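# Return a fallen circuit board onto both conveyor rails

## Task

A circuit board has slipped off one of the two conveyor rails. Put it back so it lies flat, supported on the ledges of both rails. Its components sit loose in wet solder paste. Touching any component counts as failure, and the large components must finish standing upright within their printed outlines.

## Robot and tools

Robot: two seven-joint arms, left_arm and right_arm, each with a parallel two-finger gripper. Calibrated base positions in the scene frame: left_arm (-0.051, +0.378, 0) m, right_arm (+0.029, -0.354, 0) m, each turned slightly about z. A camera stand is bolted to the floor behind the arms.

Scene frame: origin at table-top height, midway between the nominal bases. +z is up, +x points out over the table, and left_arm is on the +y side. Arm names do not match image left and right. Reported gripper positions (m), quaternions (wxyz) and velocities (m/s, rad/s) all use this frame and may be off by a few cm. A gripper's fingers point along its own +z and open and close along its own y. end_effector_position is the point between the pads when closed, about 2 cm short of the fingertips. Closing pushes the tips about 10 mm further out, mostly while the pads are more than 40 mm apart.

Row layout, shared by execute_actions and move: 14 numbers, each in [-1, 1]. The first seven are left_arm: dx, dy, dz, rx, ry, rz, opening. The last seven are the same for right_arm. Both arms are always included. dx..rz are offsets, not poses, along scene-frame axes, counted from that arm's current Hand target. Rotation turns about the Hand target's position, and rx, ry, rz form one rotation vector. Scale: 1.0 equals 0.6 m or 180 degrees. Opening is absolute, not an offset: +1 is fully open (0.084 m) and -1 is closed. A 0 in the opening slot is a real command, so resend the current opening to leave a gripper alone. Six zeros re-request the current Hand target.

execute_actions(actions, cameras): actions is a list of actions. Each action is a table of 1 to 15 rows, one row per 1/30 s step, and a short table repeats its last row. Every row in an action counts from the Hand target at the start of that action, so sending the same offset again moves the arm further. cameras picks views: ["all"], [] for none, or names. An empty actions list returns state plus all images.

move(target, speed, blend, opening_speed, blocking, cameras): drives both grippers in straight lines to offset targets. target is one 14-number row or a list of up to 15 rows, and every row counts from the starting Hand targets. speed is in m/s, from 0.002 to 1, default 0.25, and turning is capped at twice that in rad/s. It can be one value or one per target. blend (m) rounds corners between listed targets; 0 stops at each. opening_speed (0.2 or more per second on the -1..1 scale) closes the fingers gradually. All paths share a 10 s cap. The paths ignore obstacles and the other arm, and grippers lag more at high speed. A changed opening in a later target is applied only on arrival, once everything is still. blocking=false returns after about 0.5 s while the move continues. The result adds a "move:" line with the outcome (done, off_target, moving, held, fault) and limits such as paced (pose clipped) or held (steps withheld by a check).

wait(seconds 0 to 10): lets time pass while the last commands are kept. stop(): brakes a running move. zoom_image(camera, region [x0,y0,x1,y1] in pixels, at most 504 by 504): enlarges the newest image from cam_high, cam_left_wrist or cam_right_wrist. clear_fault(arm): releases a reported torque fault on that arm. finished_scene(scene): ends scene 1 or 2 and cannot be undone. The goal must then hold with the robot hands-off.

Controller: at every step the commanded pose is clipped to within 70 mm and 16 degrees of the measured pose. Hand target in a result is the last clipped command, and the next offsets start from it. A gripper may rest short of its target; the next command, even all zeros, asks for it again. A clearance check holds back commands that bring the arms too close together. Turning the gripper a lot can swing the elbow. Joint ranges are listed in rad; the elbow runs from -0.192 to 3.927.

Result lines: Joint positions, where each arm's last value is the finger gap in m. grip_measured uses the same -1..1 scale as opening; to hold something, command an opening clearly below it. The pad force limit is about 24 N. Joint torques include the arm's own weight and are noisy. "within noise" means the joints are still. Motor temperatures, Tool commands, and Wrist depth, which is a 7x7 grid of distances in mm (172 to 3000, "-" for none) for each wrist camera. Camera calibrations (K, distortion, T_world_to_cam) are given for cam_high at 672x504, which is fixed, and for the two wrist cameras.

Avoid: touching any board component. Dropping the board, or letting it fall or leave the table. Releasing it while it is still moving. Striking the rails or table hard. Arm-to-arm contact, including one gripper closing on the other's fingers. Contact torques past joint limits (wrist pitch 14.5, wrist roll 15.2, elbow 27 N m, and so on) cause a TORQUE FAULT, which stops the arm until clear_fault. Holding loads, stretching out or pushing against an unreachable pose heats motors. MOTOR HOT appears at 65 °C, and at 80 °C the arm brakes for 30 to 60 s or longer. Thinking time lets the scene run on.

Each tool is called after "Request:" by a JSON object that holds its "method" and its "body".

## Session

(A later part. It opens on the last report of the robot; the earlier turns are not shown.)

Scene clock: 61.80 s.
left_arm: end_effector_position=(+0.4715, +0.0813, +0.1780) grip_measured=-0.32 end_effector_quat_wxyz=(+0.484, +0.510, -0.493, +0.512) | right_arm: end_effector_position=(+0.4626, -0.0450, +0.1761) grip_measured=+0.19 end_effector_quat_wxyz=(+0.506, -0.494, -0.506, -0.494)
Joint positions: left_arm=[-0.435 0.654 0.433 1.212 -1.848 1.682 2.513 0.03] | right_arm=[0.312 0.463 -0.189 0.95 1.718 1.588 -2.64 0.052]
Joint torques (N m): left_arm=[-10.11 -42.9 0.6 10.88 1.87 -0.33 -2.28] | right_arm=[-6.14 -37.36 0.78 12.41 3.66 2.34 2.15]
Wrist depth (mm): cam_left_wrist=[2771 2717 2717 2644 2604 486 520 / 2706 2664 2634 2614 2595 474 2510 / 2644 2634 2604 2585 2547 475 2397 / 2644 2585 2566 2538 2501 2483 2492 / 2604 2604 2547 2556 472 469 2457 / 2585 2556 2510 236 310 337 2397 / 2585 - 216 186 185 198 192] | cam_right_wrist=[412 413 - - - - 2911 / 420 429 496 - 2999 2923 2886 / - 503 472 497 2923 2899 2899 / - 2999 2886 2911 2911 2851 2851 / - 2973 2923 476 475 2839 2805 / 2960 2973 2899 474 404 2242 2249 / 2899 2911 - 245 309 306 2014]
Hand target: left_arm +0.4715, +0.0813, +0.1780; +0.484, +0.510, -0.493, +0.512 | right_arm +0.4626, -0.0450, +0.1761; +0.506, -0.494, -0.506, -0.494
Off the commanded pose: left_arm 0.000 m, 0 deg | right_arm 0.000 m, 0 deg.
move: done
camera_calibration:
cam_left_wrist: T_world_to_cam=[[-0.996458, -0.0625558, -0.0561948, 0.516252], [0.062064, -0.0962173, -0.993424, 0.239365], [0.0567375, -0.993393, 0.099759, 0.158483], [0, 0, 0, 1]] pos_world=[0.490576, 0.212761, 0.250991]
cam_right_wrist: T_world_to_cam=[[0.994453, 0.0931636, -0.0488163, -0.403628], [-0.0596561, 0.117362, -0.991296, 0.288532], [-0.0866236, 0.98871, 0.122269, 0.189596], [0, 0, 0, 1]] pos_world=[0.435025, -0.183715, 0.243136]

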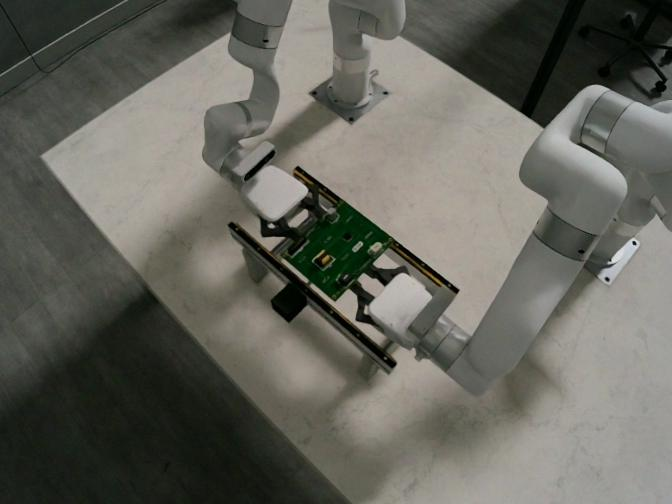

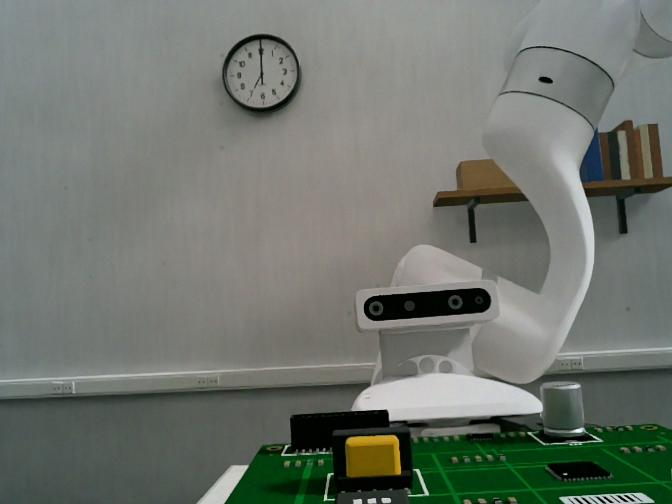

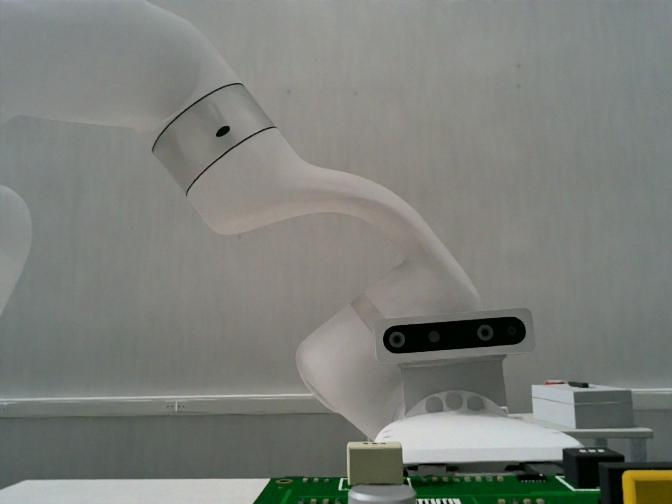

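Request:
{"method": "move", "body": {"target": [0,0,-0.0367,0,0,0,-0.3,0,0,-0.0367,0,0,0,0.2], "speed": 0.06, "cameras": ["all"]}}

Request:
{"method": "zoom_image", "body": {"camera": "cam_high", "region": [310, 180, 410, 280]}}

Request:
{"method": "zoom_image", "body": {"camera": "cam_high", "region": [260, 220, 360, 320]}}

Request:
{"method": "zoom_image", "body": {"camera": "cam_right_wrist", "region": [180, 370, 420, 504]}}

Request:
{"method": "zoom_image", "body": {"camera": "cam_left_wrist", "region": [180, 370, 420, 504]}}

Scene clock: 64.13 s.
left_arm: end_effector_position=(+0.4715, +0.0813, +0.1560) grip_measured=-0.32 end_effector_quat_wxyz=(+0.484, +0.510, -0.493, +0.512) | right_arm: end_effector_position=(+0.4571, -0.0418, +0.1758) grip_measured=+0.19 end_effector_quat_wxyz=(+0.525, -0.475, -0.499, -0.500)
Joint positions: left_arm=[-0.425 0.707 0.422 1.228 -1.86 1.694 2.546 0.03] | right_arm=[0.309 0.499 -0.187 0.962 1.723 1.651 -2.664 0.052]
Joint torques (N m): left_arm=[10.34 -31.13 0.78 15.54 -3.55 3.88 2.17] | right_arm=[1.86 -28.64 0.85 12.01 -1.09 2.62 -1.03]
Wrist depth (mm): cam_left_wrist=[2749 2675 2685 2644 2644 478 545 / 2706 2685 2624 2614 2624 476 2519 / 2644 2664 2614 2604 2575 483 2492 / 2614 2575 2575 2575 493 498 2501 / 2604 2585 2556 2547 471 467 2439 / 2575 - 222 202 208 208 220 / - - 189 178 181 179 175] | cam_right_wrist=[428 - - - - - - / 424 416 505 - - - 2935 / - 428 474 - 2973 2986 2911 / - - 479 472 2948 2851 2863 / - 2960 2960 2911 475 2935 2793 / 2986 2948 2935 476 467 2760 2749 / 2960 2874 2828 - 426 452 2008]
Hand target: left_arm +0.4715, +0.0813, +0.1560; +0.484, +0.510, -0.493, +0.512 | right_arm +0.4571, -0.0418, +0.1758; +0.525, -0.475, -0.499, -0.500 (not the last commanded pose)
Tool commands: left_gripper/opening=-0.3 right_gripper/opening=+0.2
Off the commanded pose: left_arm 0.000 m, 0 deg | right_arm 0.023 m, 3 deg.
TORQUE FAULT: the external load on joint 6 (wrist pitch) of the right arm reached its load limit, and that arm stopped. The contact can be on any part of that arm beyond that joint, not only on its tool. A torque fault puts only its own arm into a fault stop. That arm's remaining commands of this call were not run. The hold on joint 6 (wrist pitch) of that arm was moved back by the arm itself, up to 3 degrees, as the stop began. That arm is still stopped at the end of this call. While its stop runs, that arm, its gripper or tool too, takes no new command.
CLEAR FAULT: the right arm stays stopped (state 4) until you call clear_fault(arm="right_arm").
End effector pose when the fault began: right_arm: position (+0.4625, -0.0448, +0.1640), quat_wxyz (+0.508, -0.492, -0.505, -0.495)
Joint positions when the fault began: right_arm=[0.309 0.5 -0.187 0.962 1.722 1.6 -2.664 0.052]
move: fault (right_arm)
camera_calibration:
cam_left_wrist: T_world_to_cam=[[-0.996464, -0.0625472, -0.0560958, 0.515], [0.0619648, -0.0962241, -0.993429, 0.217661], [0.0567384, -0.993393, 0.0997596, 0.160667], [0, 0, 0, 1]] pos_world=[0.490576, 0.212761, 0.229092]
cam_right_wrist: T_world_to_cam=[[0.991925, 0.118755, -0.044512, -0.396967], [-0.0639033, 0.164849, -0.984247, 0.290115], [-0.109546, 0.979144, 0.171107, 0.187522], [0, 0, 0, 1]] pos_world=[0.432843, -0.184294, 0.235789]

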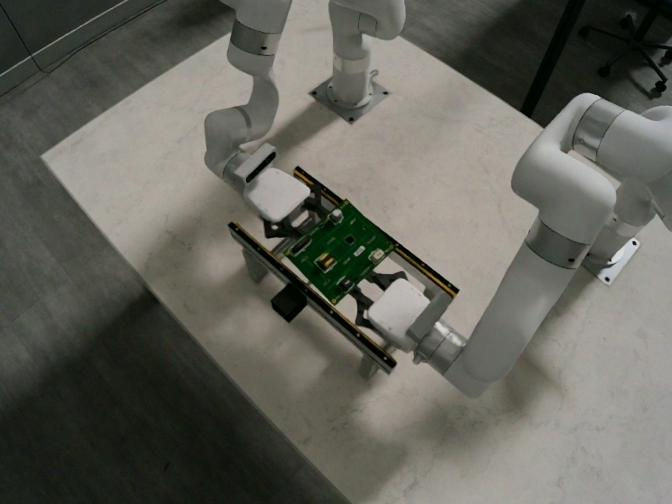

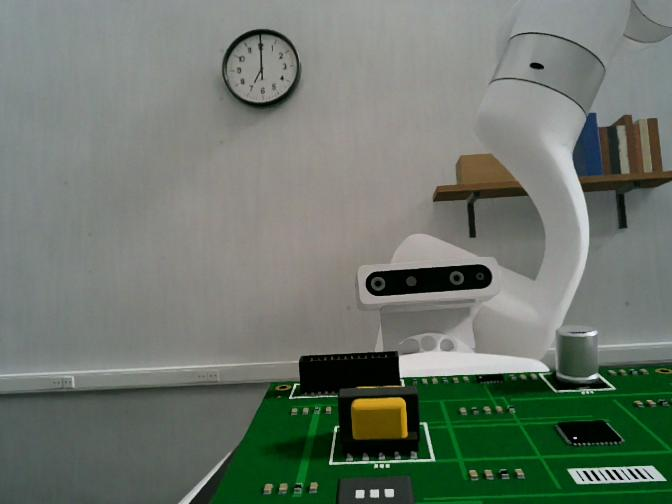

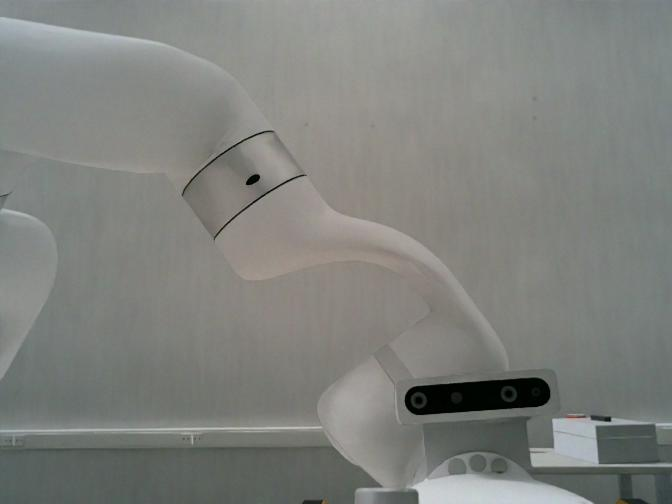

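Scaled by 5.040.

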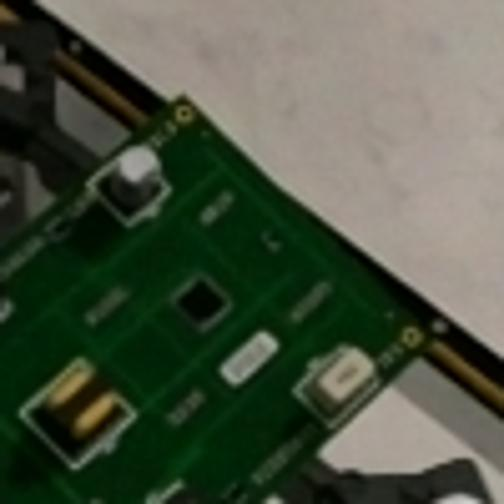

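Scaled by 5.040.

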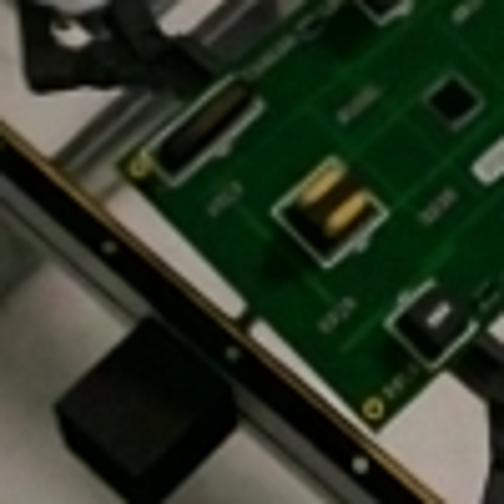

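Scaled by 2.100.

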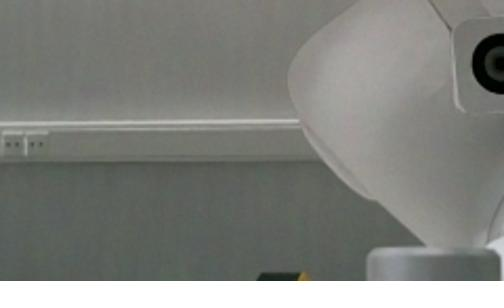

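Scaled by 2.100.

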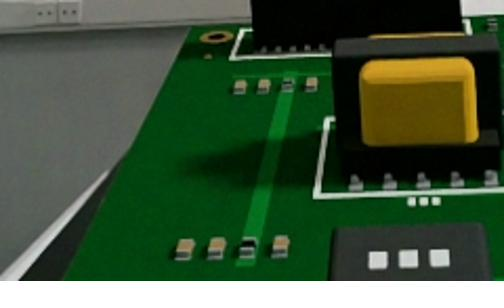

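Request:
{"method": "clear_fault", "body": {"arm": "right_arm"}}

Request:
{"method": "move", "body": {"target": [0,0,0.0367,0,0,0,-0.3,0.0092,-0.0053,0.0005,-0.0162,-0.0005,-0.008,0.2], "speed": 0.05, "cameras": ["all"]}}

Request:
{"method": "zoom_image", "body": {"camera": "cam_high", "region": [230, 140, 430, 340]}}

Scene clock: 66.67 s.
left_arm: end_effector_position=(+0.4715, +0.0813, +0.1560) grip_measured=-0.32 end_effector_quat_wxyz=(+0.484, +0.510, -0.493, +0.512) | right_arm: end_effector_position=(+0.4571, -0.0418, +0.1758) grip_measured=+0.19 end_effector_quat_wxyz=(+0.525, -0.475, -0.499, -0.500)
Joint positions: left_arm=[-0.425 0.707 0.422 1.228 -1.86 1.694 2.546 0.03] | right_arm=[0.309 0.499 -0.187 0.962 1.723 1.651 -2.664 0.052]
Joint torques (N m): left_arm=[10.14 -30.96 0.8 15.42 -3.43 3.73 2.02] | right_arm=[2.05 -28.58 0.84 11.88 -1.18 2.6 -0.96]
Wrist depth (mm): cam_left_wrist=[2717 2685 2675 2654 2634 479 544 / 2696 2654 2614 2644 2556 475 2528 / 2675 2644 2624 2556 2528 482 2457 / 2634 2604 2575 2528 492 499 2492 / 2604 2604 2566 2538 471 468 2448 / 2585 - 222 202 208 208 219 / - - 189 178 181 179 175] | cam_right_wrist=[428 - - - - - 2923 / 424 416 503 - - 2999 2923 / - 427 473 2986 2960 2960 2911 / - - 478 471 2911 2816 2805 / - - 2886 2911 475 2749 2782 / - 2935 2948 476 466 2771 2706 / 2911 2886 2816 - 427 452 1957]
Hand target: left_arm +0.4715, +0.0813, +0.1560; +0.484, +0.510, -0.493, +0.512 | right_arm +0.4571, -0.0418, +0.1758; +0.525, -0.475, -0.499, -0.500 (not the last commanded pose)
Tool commands: left_gripper/opening=-0.3 right_gripper/opening=+0.2
Off the commanded pose: left_arm 0.000 m, 0 deg | right_arm 0.023 m, 3 deg.
TORQUE FAULT, CONTINUED: the right arm's stop, for the torque fault of joint 6 (wrist pitch) that an earlier result reported, is over. The call counts as one of the actions that you can send in this scene. The hold on joint 6 (wrist pitch) of that arm was moved back by the arm itself, up to 3 degrees, as the stop began. That arm's target is now where it stood when the stop ended, not its last command. That arm's gripper keeps its grip as last carried out, and that arm accepts commands again: back off and push less far.
CLEAR FAULT: your call cleared the right arm's torque fault. If a joint's load stays at its limit, that arm stops again at once.

Scene clock: 67.63 s.
left_arm: end_effector_position=(+0.4715, +0.0813, +0.1780) grip_measured=-0.32 end_effector_quat_wxyz=(+0.484, +0.510, -0.493, +0.512) | right_arm: end_effector_position=(+0.4626, -0.0450, +0.1761) grip_measured=+0.19 end_effector_quat_wxyz=(+0.506, -0.494, -0.506, -0.494)
Joint positions: left_arm=[-0.435 0.654 0.433 1.212 -1.848 1.682 2.513 0.03] | right_arm=[0.323 0.462 -0.2 0.949 1.721 1.59 -2.64 0.052]
Joint torques (N m): left_arm=[-10.02 -43.37 4.25 10.82 2.12 -0.32 -2.07] | right_arm=[6.17 -36.85 -2.78 12.42 -1.06 0.09 2.14]
Wrist depth (mm): cam_left_wrist=[2749 2717 2654 2644 2604 486 485 / 2685 2675 2644 2614 2604 475 2519 / 2664 2664 2604 2614 2566 474 2422 / 2685 2604 2595 2585 2519 2501 2510 / 2614 2595 2566 2501 473 468 2465 / 2614 2556 2492 234 310 336 2397 / 2575 - 214 184 184 198 193] | cam_right_wrist=[412 414 - - 2999 - 2960 / 419 431 495 - - 2923 2886 / - 503 471 497 2911 2851 2911 / - - 2986 2923 2839 2863 2793 / 2999 - 2948 474 477 2816 2706 / 2948 2960 2816 473 416 2165 2257 / 2923 2899 - 246 307 305 2032]
Hand target: left_arm +0.4715, +0.0813, +0.1780; +0.484, +0.510, -0.493, +0.512 | right_arm +0.4626, -0.0450, +0.1761; +0.506, -0.494, -0.506, -0.494
Off the commanded pose: left_arm 0.000 m, 0 deg | right_arm 0.000 m, 0 deg.
move: done
camera_calibration:
cam_left_wrist: T_world_to_cam=[[-0.996464, -0.0625472, -0.0560958, 0.516234], [0.0619648, -0.0962241, -0.993429, 0.239516], [0.0567384, -0.993393, 0.0997596, 0.158472], [0, 0, 0, 1]] pos_world=[0.490576, 0.212761, 0.251092]
cam_right_wrist: T_world_to_cam=[[0.994624, 0.0915276, -0.0484257, -0.403803], [-0.058965, 0.116196, -0.991474, 0.288134], [-0.0851204, 0.989, 0.120969, 0.189182], [0, 0, 0, 1]] pos_world=[0.434725, -0.183622, 0.243238]

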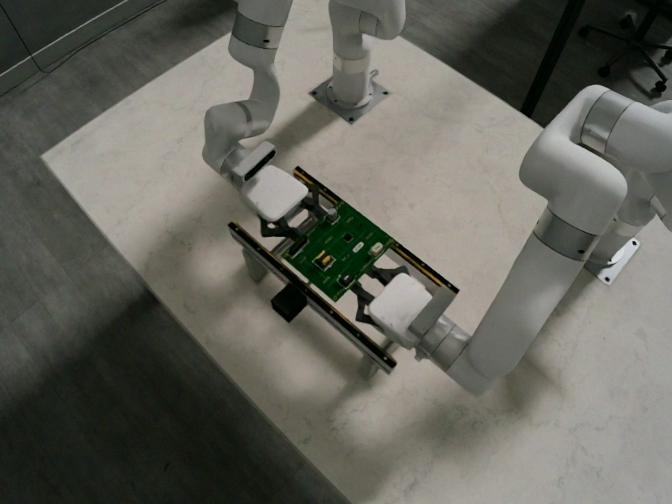

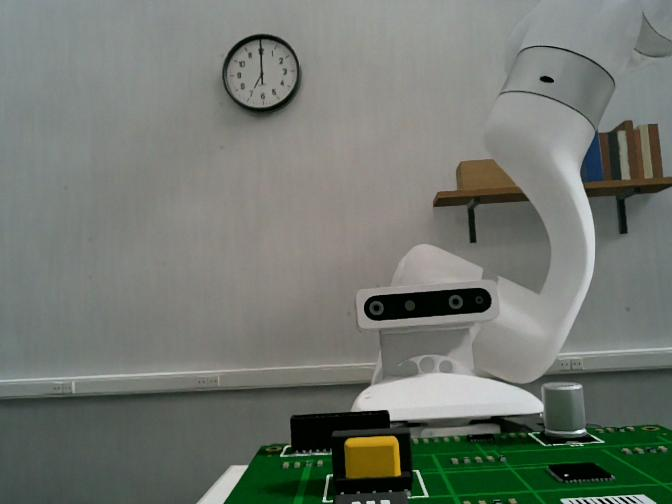

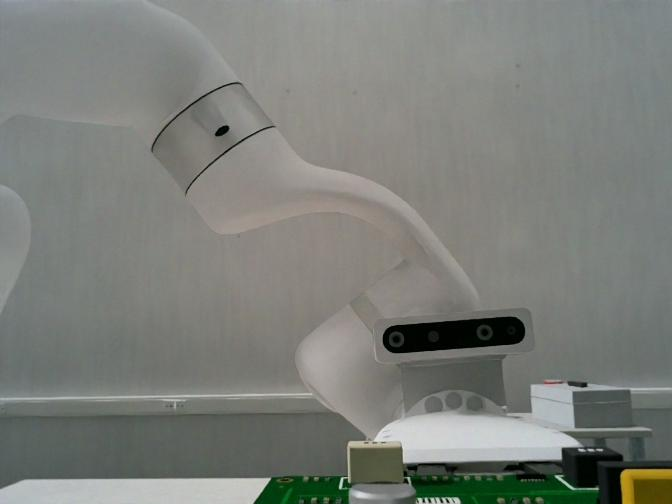

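Scaled by 2.520.

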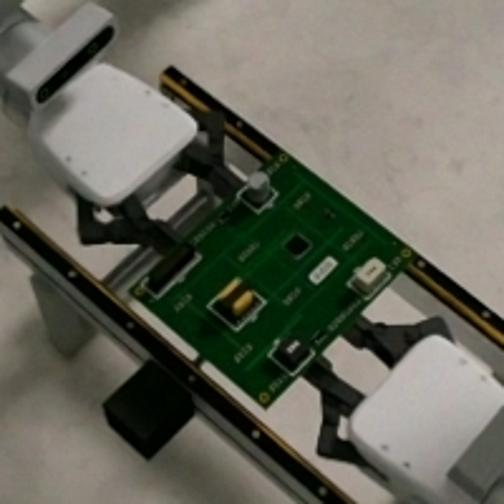

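Request:
{"method": "move", "body": {"target": [0,0,0,0,0,0,-0.3,0,0,0,0,0,0,-0.4], "opening_speed": 0.3, "cameras": ["all"]}}

Request:
{"method": "zoom_image", "body": {"camera": "cam_high", "region": [230, 140, 430, 340]}}

Scene clock: 71.03 s.
left_arm: end_effector_position=(+0.4715, +0.0813, +0.1780) grip_measured=-0.32 end_effector_quat_wxyz=(+0.484, +0.510, -0.493, +0.512) | right_arm: end_effector_position=(+0.4626, -0.0450, +0.1761) grip_measured=-0.42 end_effector_quat_wxyz=(+0.506, -0.494, -0.506, -0.494)
Joint positions: left_arm=[-0.435 0.654 0.433 1.212 -1.848 1.682 2.513 0.03] | right_arm=[0.323 0.462 -0.2 0.949 1.721 1.59 -2.64 0.026]
Joint torques (N m): left_arm=[-9.9 -42.81 4.17 11.02 1.82 -0.41 -2.06] | right_arm=[5.98 -37.18 -2.74 12.5 -1.08 0.16 2.13]
Wrist depth (mm): cam_left_wrist=[2727 2696 2654 2624 2664 486 486 / 2717 2685 2614 2575 2585 475 2510 / 2654 2614 2595 2575 2519 474 2405 / 2644 2614 2556 2575 2528 2465 2465 / 2634 2538 2538 2575 471 469 2439 / 2614 2575 2538 314 337 480 2439 / 2556 - 212 179 203 198 212] | cam_right_wrist=[411 412 - - 2999 - - / 419 430 497 - 2973 2973 2973 / - 501 472 493 2960 2923 2948 / - - 2960 2911 2851 2839 2782 / 2999 2973 2923 475 477 2782 2727 / 2948 2863 2935 474 415 2138 2264 / 2874 2886 - 242 298 294 2056]
Hand target: left_arm +0.4715, +0.0813, +0.1780; +0.484, +0.510, -0.493, +0.512 | right_arm +0.4626, -0.0450, +0.1761; +0.506, -0.494, -0.506, -0.494
Off the commanded pose: left_arm 0.000 m, 0 deg | right_arm 0.000 m, 0 deg.
move: done
camera_calibration:
cam_left_wrist: T_world_to_cam=[[-0.996464, -0.0625472, -0.0560958, 0.516234], [0.0619648, -0.0962241, -0.993429, 0.239516], [0.0567384, -0.993393, 0.0997596, 0.158472], [0, 0, 0, 1]] pos_world=[0.490576, 0.212761, 0.251092]
cam_right_wrist: T_world_to_cam=[[0.994624, 0.0915287, -0.0484347, -0.4038], [-0.058974, 0.116196, -0.991474, 0.288138], [-0.0851204, 0.989, 0.120969, 0.189182], [0, 0, 0, 1]] pos_world=[0.434725, -0.183622, 0.243238]

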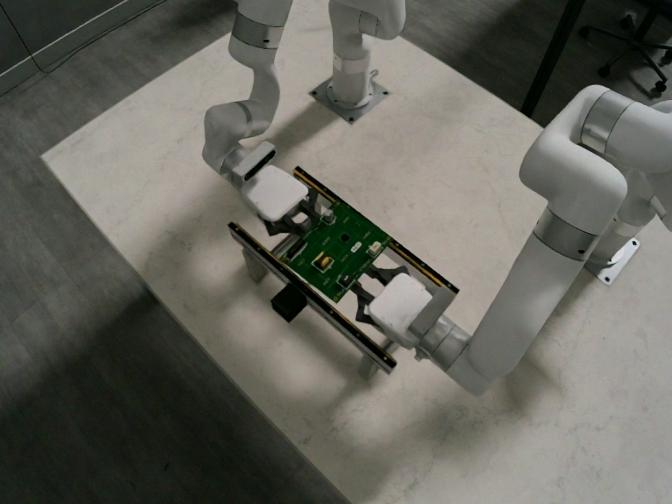

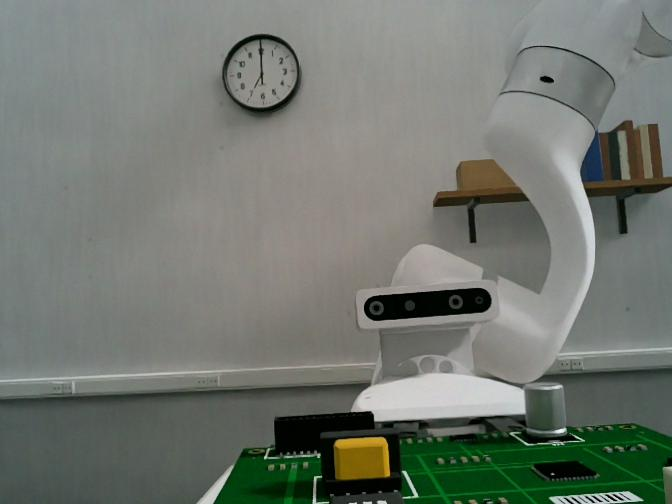

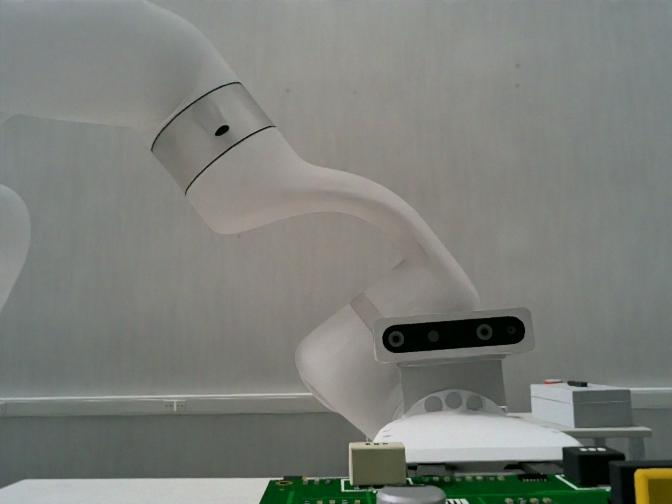

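Scaled by 2.520.

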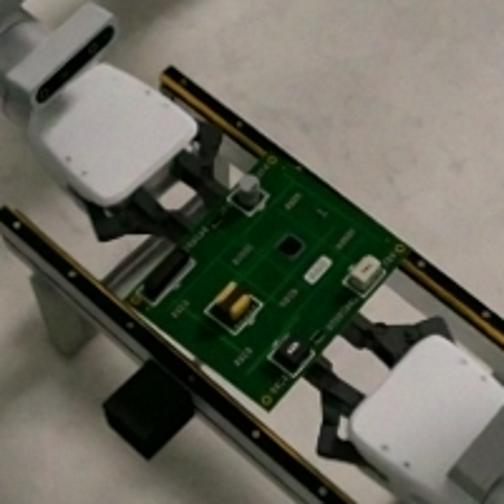

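Request:
{"method": "move", "body": {"target": [[0,0,0,0,0,0,-0.3,0,0,0,0,-0.014,0,-0.4],[0,0,0,0,0,0,-0.3,0,0,0,0,-0.014,0,-0.65]], "speed": 0.05, "opening_speed": 0.3, "cameras": ["all"]}}

Request:
{"method": "zoom_image", "body": {"camera": "cam_high", "region": [230, 140, 430, 340]}}

Scene clock: 74.80 s.
left_arm: end_effector_position=(+0.4715, +0.0813, +0.1780) grip_measured=-0.32 end_effector_quat_wxyz=(+0.484, +0.510, -0.493, +0.512) | right_arm: end_effector_position=(+0.4626, -0.0450, +0.1761) grip_measured=-0.67 end_effector_quat_wxyz=(+0.494, -0.483, -0.517, -0.505)
Joint positions: left_arm=[-0.435 0.654 0.433 1.212 -1.848 1.682 2.513 0.03] | right_arm=[0.324 0.462 -0.201 0.949 1.721 1.589 -2.684 0.015]
Joint torques (N m): left_arm=[-9.48 -42.57 4.15 11 1.82 -0.24 -2.06] | right_arm=[6.01 -37.01 -2.44 12.44 2.24 0.13 -2.16]
Wrist depth (mm): cam_left_wrist=[2717 2727 2644 2644 2614 486 484 / 2717 2654 2604 2604 2547 475 2556 / 2685 2664 2595 2547 2547 474 2414 / 2664 2634 2604 2585 2528 2483 2465 / 2614 2604 2556 2538 472 469 2465 / 2556 2566 2538 - 308 341 2414 / 2566 - 212 185 184 198 193] | cam_right_wrist=[416 411 - - - 2935 2911 / 559 425 478 - 2999 2899 2886 / - - 474 498 2935 2911 2839 / - 2923 2986 2935 2863 2948 2851 / - 2973 2973 481 476 2805 2805 / - 2948 2948 473 406 2286 2717 / 1217 2874 - 245 293 307 2002]
Hand target: left_arm +0.4715, +0.0813, +0.1780; +0.484, +0.510, -0.493, +0.512 | right_arm +0.4626, -0.0450, +0.1761; +0.494, -0.483, -0.517, -0.505
Off the commanded pose: left_arm 0.000 m, 0 deg | right_arm 0.000 m, 0 deg.
move: done
camera_calibration:
cam_left_wrist: T_world_to_cam=[[-0.996464, -0.0625472, -0.0560958, 0.516234], [0.0619648, -0.0962241, -0.993429, 0.239516], [0.0567384, -0.993393, 0.0997596, 0.158472], [0, 0, 0, 1]] pos_world=[0.490576, 0.212761, 0.251092]
cam_right_wrist: T_world_to_cam=[[0.995793, 0.0915193, -0.00460326, -0.412041], [-0.0152667, 0.11616, -0.993113, 0.268186], [-0.0903543, 0.989005, 0.117069, 0.192294], [0, 0, 0, 1]] pos_world=[0.431776, -0.183622, 0.241931]

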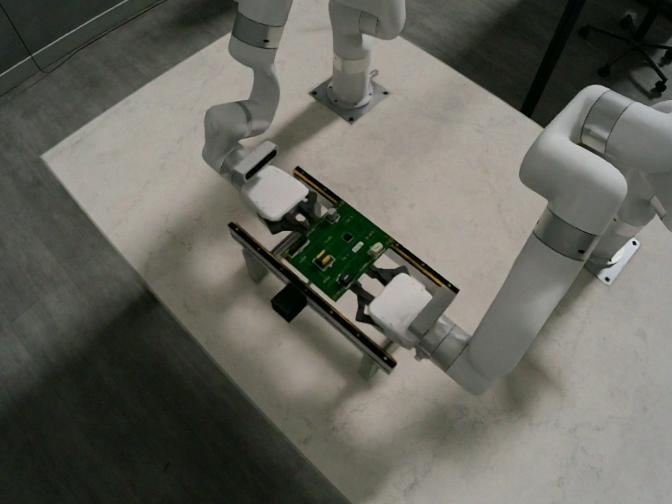

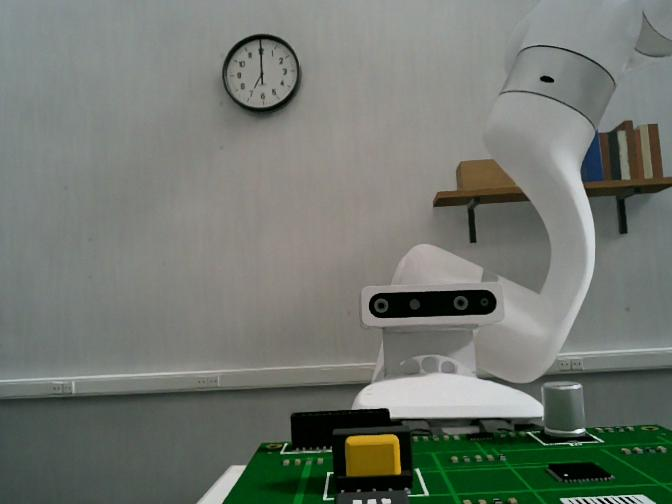

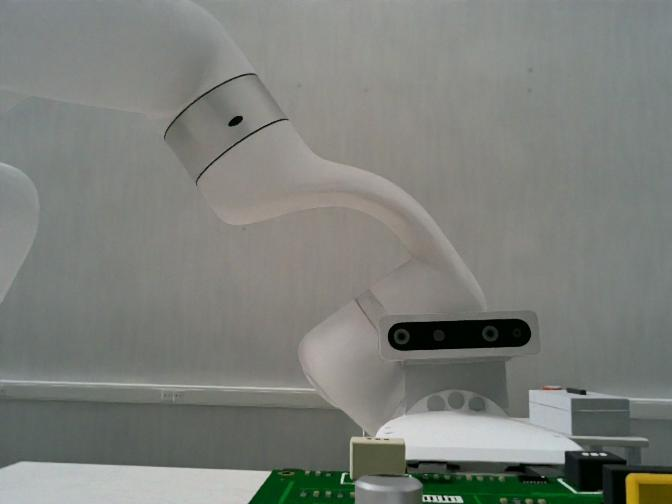

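Scaled by 2.520.

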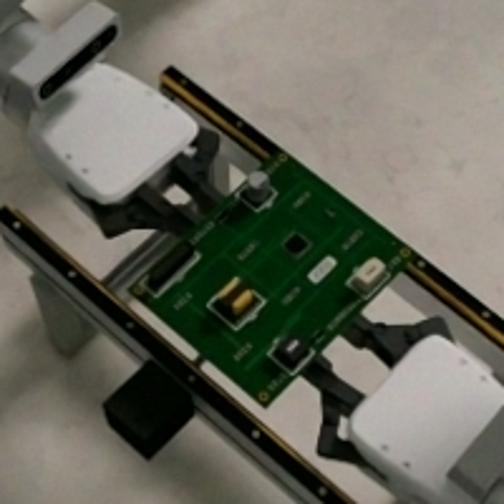

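Request:
{"method": "move", "body": {"target": [[0,0,0,0,0,0,-0.3,0,0,0,0,0.014,0,-0.65],[0,0,-0.0333,0,0,0,-0.3,0,0,-0.0333,0,0.014,0,-0.65]], "speed": 0.05, "cameras": ["all"]}}

Request:
{"method": "zoom_image", "body": {"camera": "cam_high", "region": [300, 170, 420, 270]}}

Request:
{"method": "zoom_image", "body": {"camera": "cam_high", "region": [270, 220, 370, 320]}}

Request:
{"method": "zoom_image", "body": {"camera": "cam_left_wrist", "region": [180, 370, 420, 504]}}

Scene clock: 76.90 s.
left_arm: end_effector_position=(+0.4715, +0.0813, +0.1581) grip_measured=-0.32 end_effector_quat_wxyz=(+0.484, +0.510, -0.493, +0.512) | right_arm: end_effector_position=(+0.4626, -0.0450, +0.1562) grip_measured=-0.67 end_effector_quat_wxyz=(+0.506, -0.494, -0.506, -0.494)
Joint positions: left_arm=[-0.426 0.702 0.423 1.226 -1.859 1.693 2.543 0.03] | right_arm=[0.318 0.517 -0.196 0.965 1.728 1.601 -2.677 0.015]
Joint torques (N m): left_arm=[10.19 -31.17 0.69 15.3 -3.49 3.8 2.1] | right_arm=[-6.17 -28.97 0.66 16.97 4.18 2.51 -2.2]
Wrist depth (mm): cam_left_wrist=[2749 2675 2654 2624 2614 476 537 / 2706 2675 2614 2604 2595 473 2528 / 2696 2624 2604 2595 2528 476 2465 / 2654 2624 2604 2566 2538 2492 2465 / 2604 2595 2547 2492 473 468 2457 / 2604 2547 2510 234 338 304 2405 / 2566 - 214 184 184 198 194] | cam_right_wrist=[411 408 - - - - 2935 / 422 423 479 - - 2999 2863 / - - 469 501 2960 2960 2839 / - - - 2935 505 2886 2805 / 2986 - 2960 482 476 2863 2771 / 2948 2923 2816 472 404 2050 2099 / 2935 2911 - 245 308 304 357]
Hand target: left_arm +0.4715, +0.0813, +0.1581; +0.484, +0.510, -0.493, +0.512 | right_arm +0.4626, -0.0450, +0.1561; +0.506, -0.494, -0.506, -0.494
Off the commanded pose: left_arm 0.000 m, 0 deg | right_arm 0.000 m, 0 deg.
move: done
camera_calibration:
cam_left_wrist: T_world_to_cam=[[-0.996464, -0.0625472, -0.0560958, 0.515118], [0.0619648, -0.0962241, -0.993429, 0.219747], [0.0567384, -0.993393, 0.0997596, 0.160457], [0, 0, 0, 1]] pos_world=[0.490576, 0.212761, 0.231192]
cam_right_wrist: T_world_to_cam=[[0.99463, 0.0915167, -0.048336, -0.404791], [-0.058875, 0.116205, -0.991479, 0.268367], [-0.08512, 0.989, 0.120969, 0.191589], [0, 0, 0, 1]] pos_world=[0.434726, -0.183622, 0.223338]

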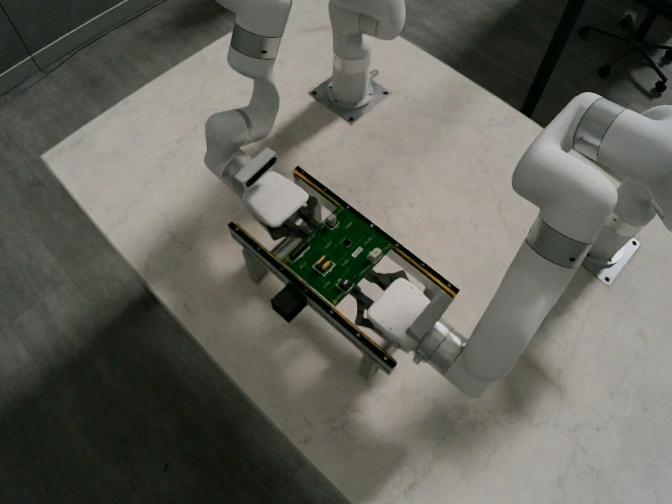

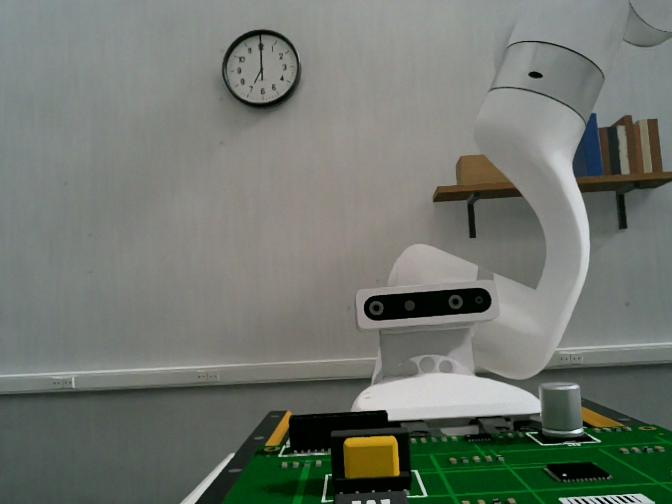

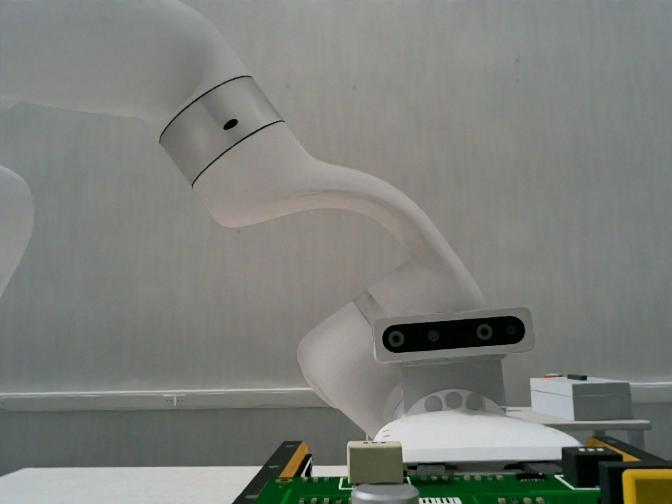

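Scaled by 4.200.

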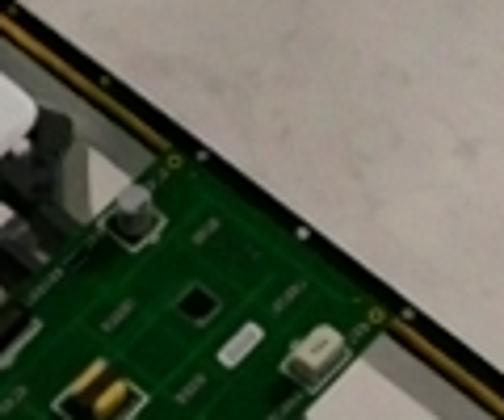

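Scaled by 5.040.

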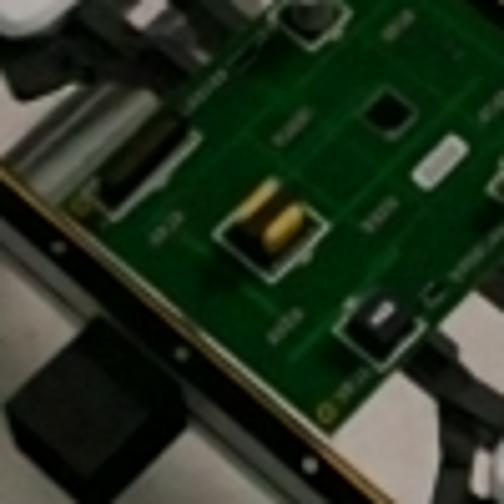

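Scaled by 2.100.

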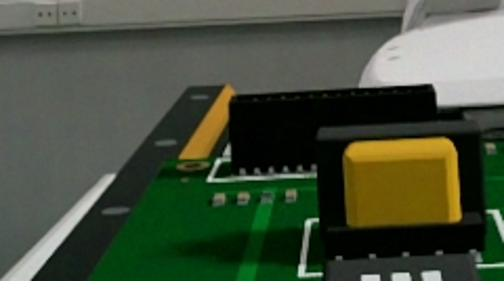

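Request:
{"method": "zoom_image", "body": {"camera": "cam_high", "region": [325, 190, 365, 230]}}

Request:
{"method": "zoom_image", "body": {"camera": "cam_high", "region": [375, 230, 415, 270]}}

Request:
{"method": "zoom_image", "body": {"camera": "cam_high", "region": [315, 280, 355, 320]}}

Request:
{"method": "zoom_image", "body": {"camera": "cam_high", "region": [270, 245, 310, 285]}}

Request:
{"method": "zoom_image", "body": {"camera": "cam_right_wrist", "region": [200, 404, 400, 504]}}

Scaled by 12.600.

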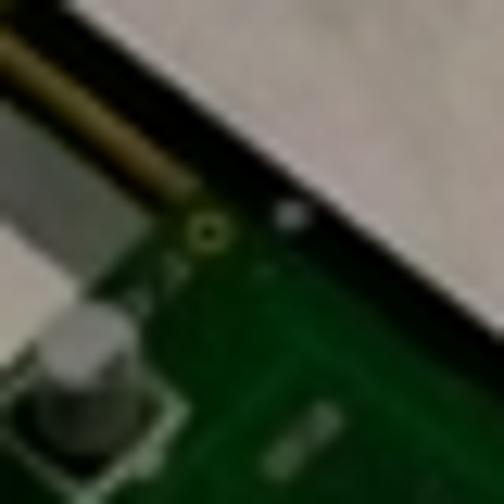

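Scaled by 12.600.

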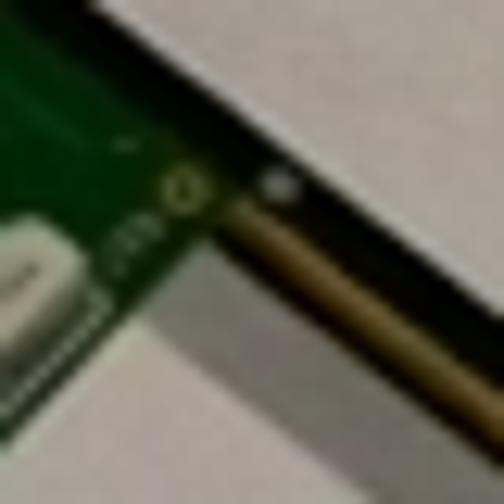

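Scaled by 12.600.

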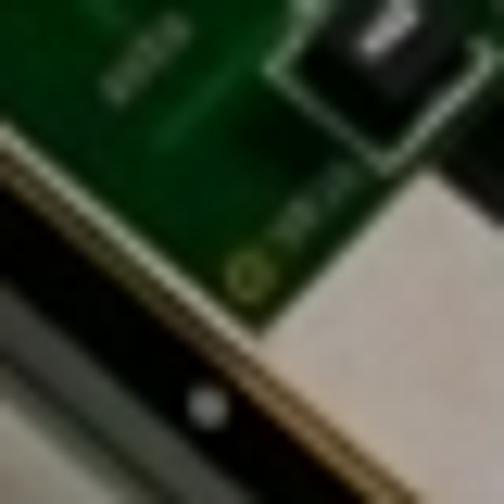

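Scaled by 12.600.

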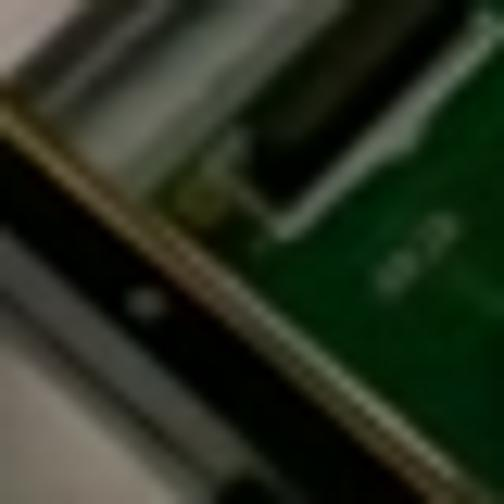

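Scaled by 2.520.

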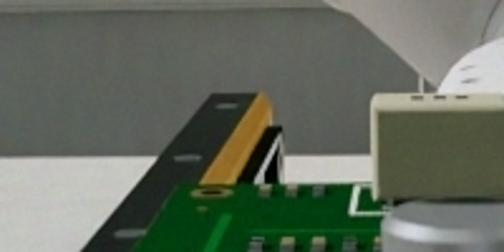

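Request:
{"method": "move", "body": {"target": [0,0,-0.0083,0,0,0,-0.3,0,0,-0.0083,0,0,0,-0.65], "speed": 0.03, "cameras": ["all"]}}

Request:
{"method": "zoom_image", "body": {"camera": "cam_high", "region": [325, 190, 365, 230]}}

Request:
{"method": "zoom_image", "body": {"camera": "cam_high", "region": [375, 230, 415, 270]}}

Request:
{"method": "zoom_image", "body": {"camera": "cam_high", "region": [315, 280, 355, 320]}}

Request:
{"method": "zoom_image", "body": {"camera": "cam_right_wrist", "region": [200, 404, 400, 504]}}

Request:
{"method": "zoom_image", "body": {"camera": "cam_left_wrist", "region": [180, 384, 380, 484]}}

Scene clock: 83.00 s.
left_arm: end_effector_position=(+0.4715, +0.0813, +0.1531) grip_measured=-0.32 end_effector_quat_wxyz=(+0.484, +0.510, -0.493, +0.512) | right_arm: end_effector_position=(+0.4626, -0.0450, +0.1512) grip_measured=-0.67 end_effector_quat_wxyz=(+0.506, -0.494, -0.506, -0.494)
Joint positions: left_arm=[-0.423 0.714 0.421 1.23 -1.862 1.696 2.55 0.03] | right_arm=[0.317 0.531 -0.195 0.969 1.729 1.604 -2.686 0.015]
Joint torques (N m): left_arm=[10.08 -31.16 0.76 15.39 -3.31 3.93 2.17] | right_arm=[-6.37 -29.44 0.6 16.74 4.08 2.49 -2.18]
Wrist depth (mm): cam_left_wrist=[2749 2685 2664 2664 2614 479 534 / 2696 2685 2634 2624 2575 474 2538 / 2664 2644 2614 2566 2528 476 2492 / 2654 2604 2585 2585 2538 521 2439 / 2644 2595 2585 2547 471 469 2457 / 2585 2528 2528 235 337 305 2422 / 2538 - 214 184 184 198 193] | cam_right_wrist=[411 408 - - - 2973 2999 / 432 420 474 2986 2960 2899 2886 / - - 470 507 2805 2863 2839 / - 2986 - 2999 511 2839 2816 / - - 2874 482 474 2805 2738 / 2948 2948 2923 473 403 2080 2087 / 1248 2911 - 246 308 306 309]
Hand target: left_arm +0.4715, +0.0813, +0.1531; +0.484, +0.510, -0.493, +0.512 | right_arm +0.4626, -0.0450, +0.1511; +0.506, -0.494, -0.506, -0.494
Off the commanded pose: left_arm 0.000 m, 0 deg | right_arm 0.000 m, 0 deg.
move: done
camera_calibration:
cam_left_wrist: T_world_to_cam=[[-0.996464, -0.0625472, -0.0560958, 0.514837], [0.0619648, -0.0962241, -0.993429, 0.21478], [0.0567384, -0.993393, 0.0997596, 0.160956], [0, 0, 0, 1]] pos_world=[0.490576, 0.212761, 0.226192]
cam_right_wrist: T_world_to_cam=[[0.994624, 0.0915287, -0.0484347, -0.405006], [-0.058974, 0.116196, -0.991474, 0.26345], [-0.0851204, 0.989, 0.120969, 0.192194], [0, 0, 0, 1]] pos_world=[0.434725, -0.183622, 0.218338]

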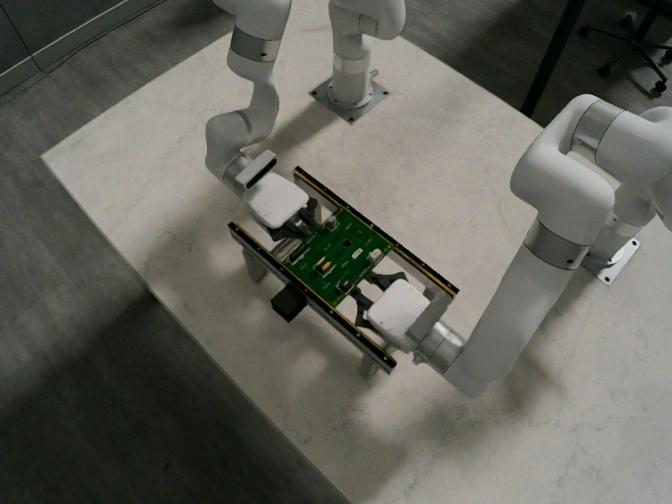

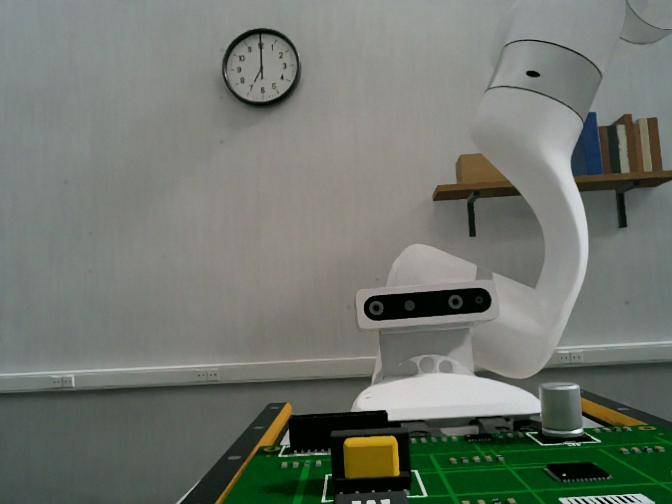

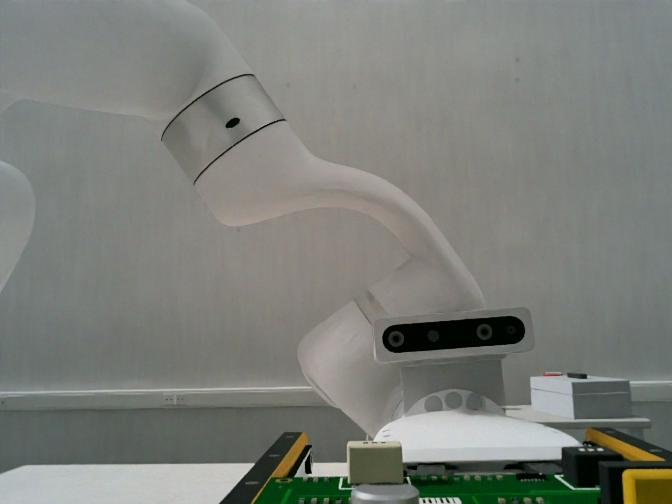

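Scaled by 12.600.

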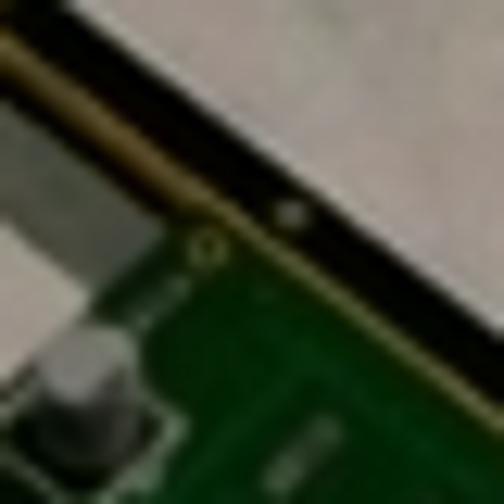

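Scaled by 12.600.

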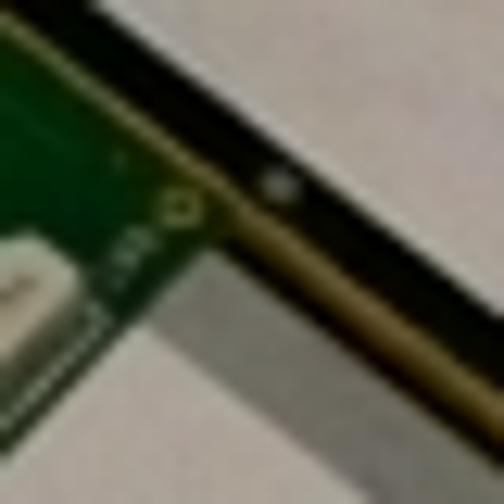

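Scaled by 12.600.

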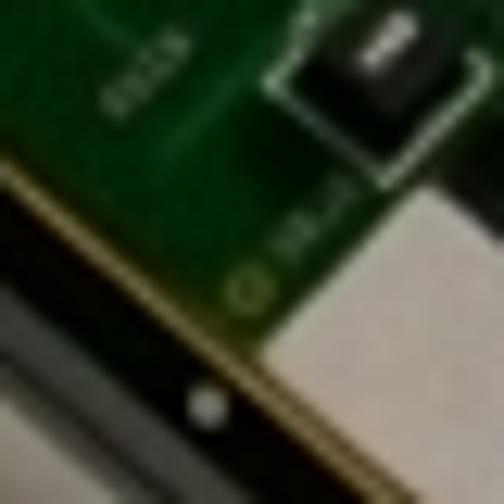

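Scaled by 2.520.

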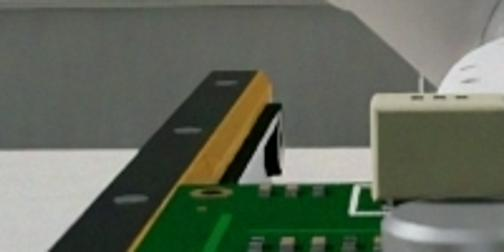

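Scaled by 2.520.

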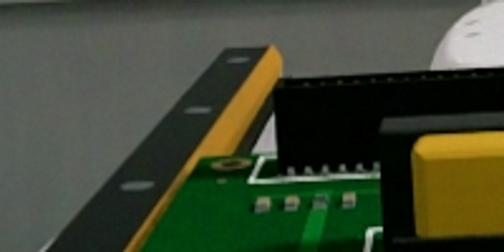

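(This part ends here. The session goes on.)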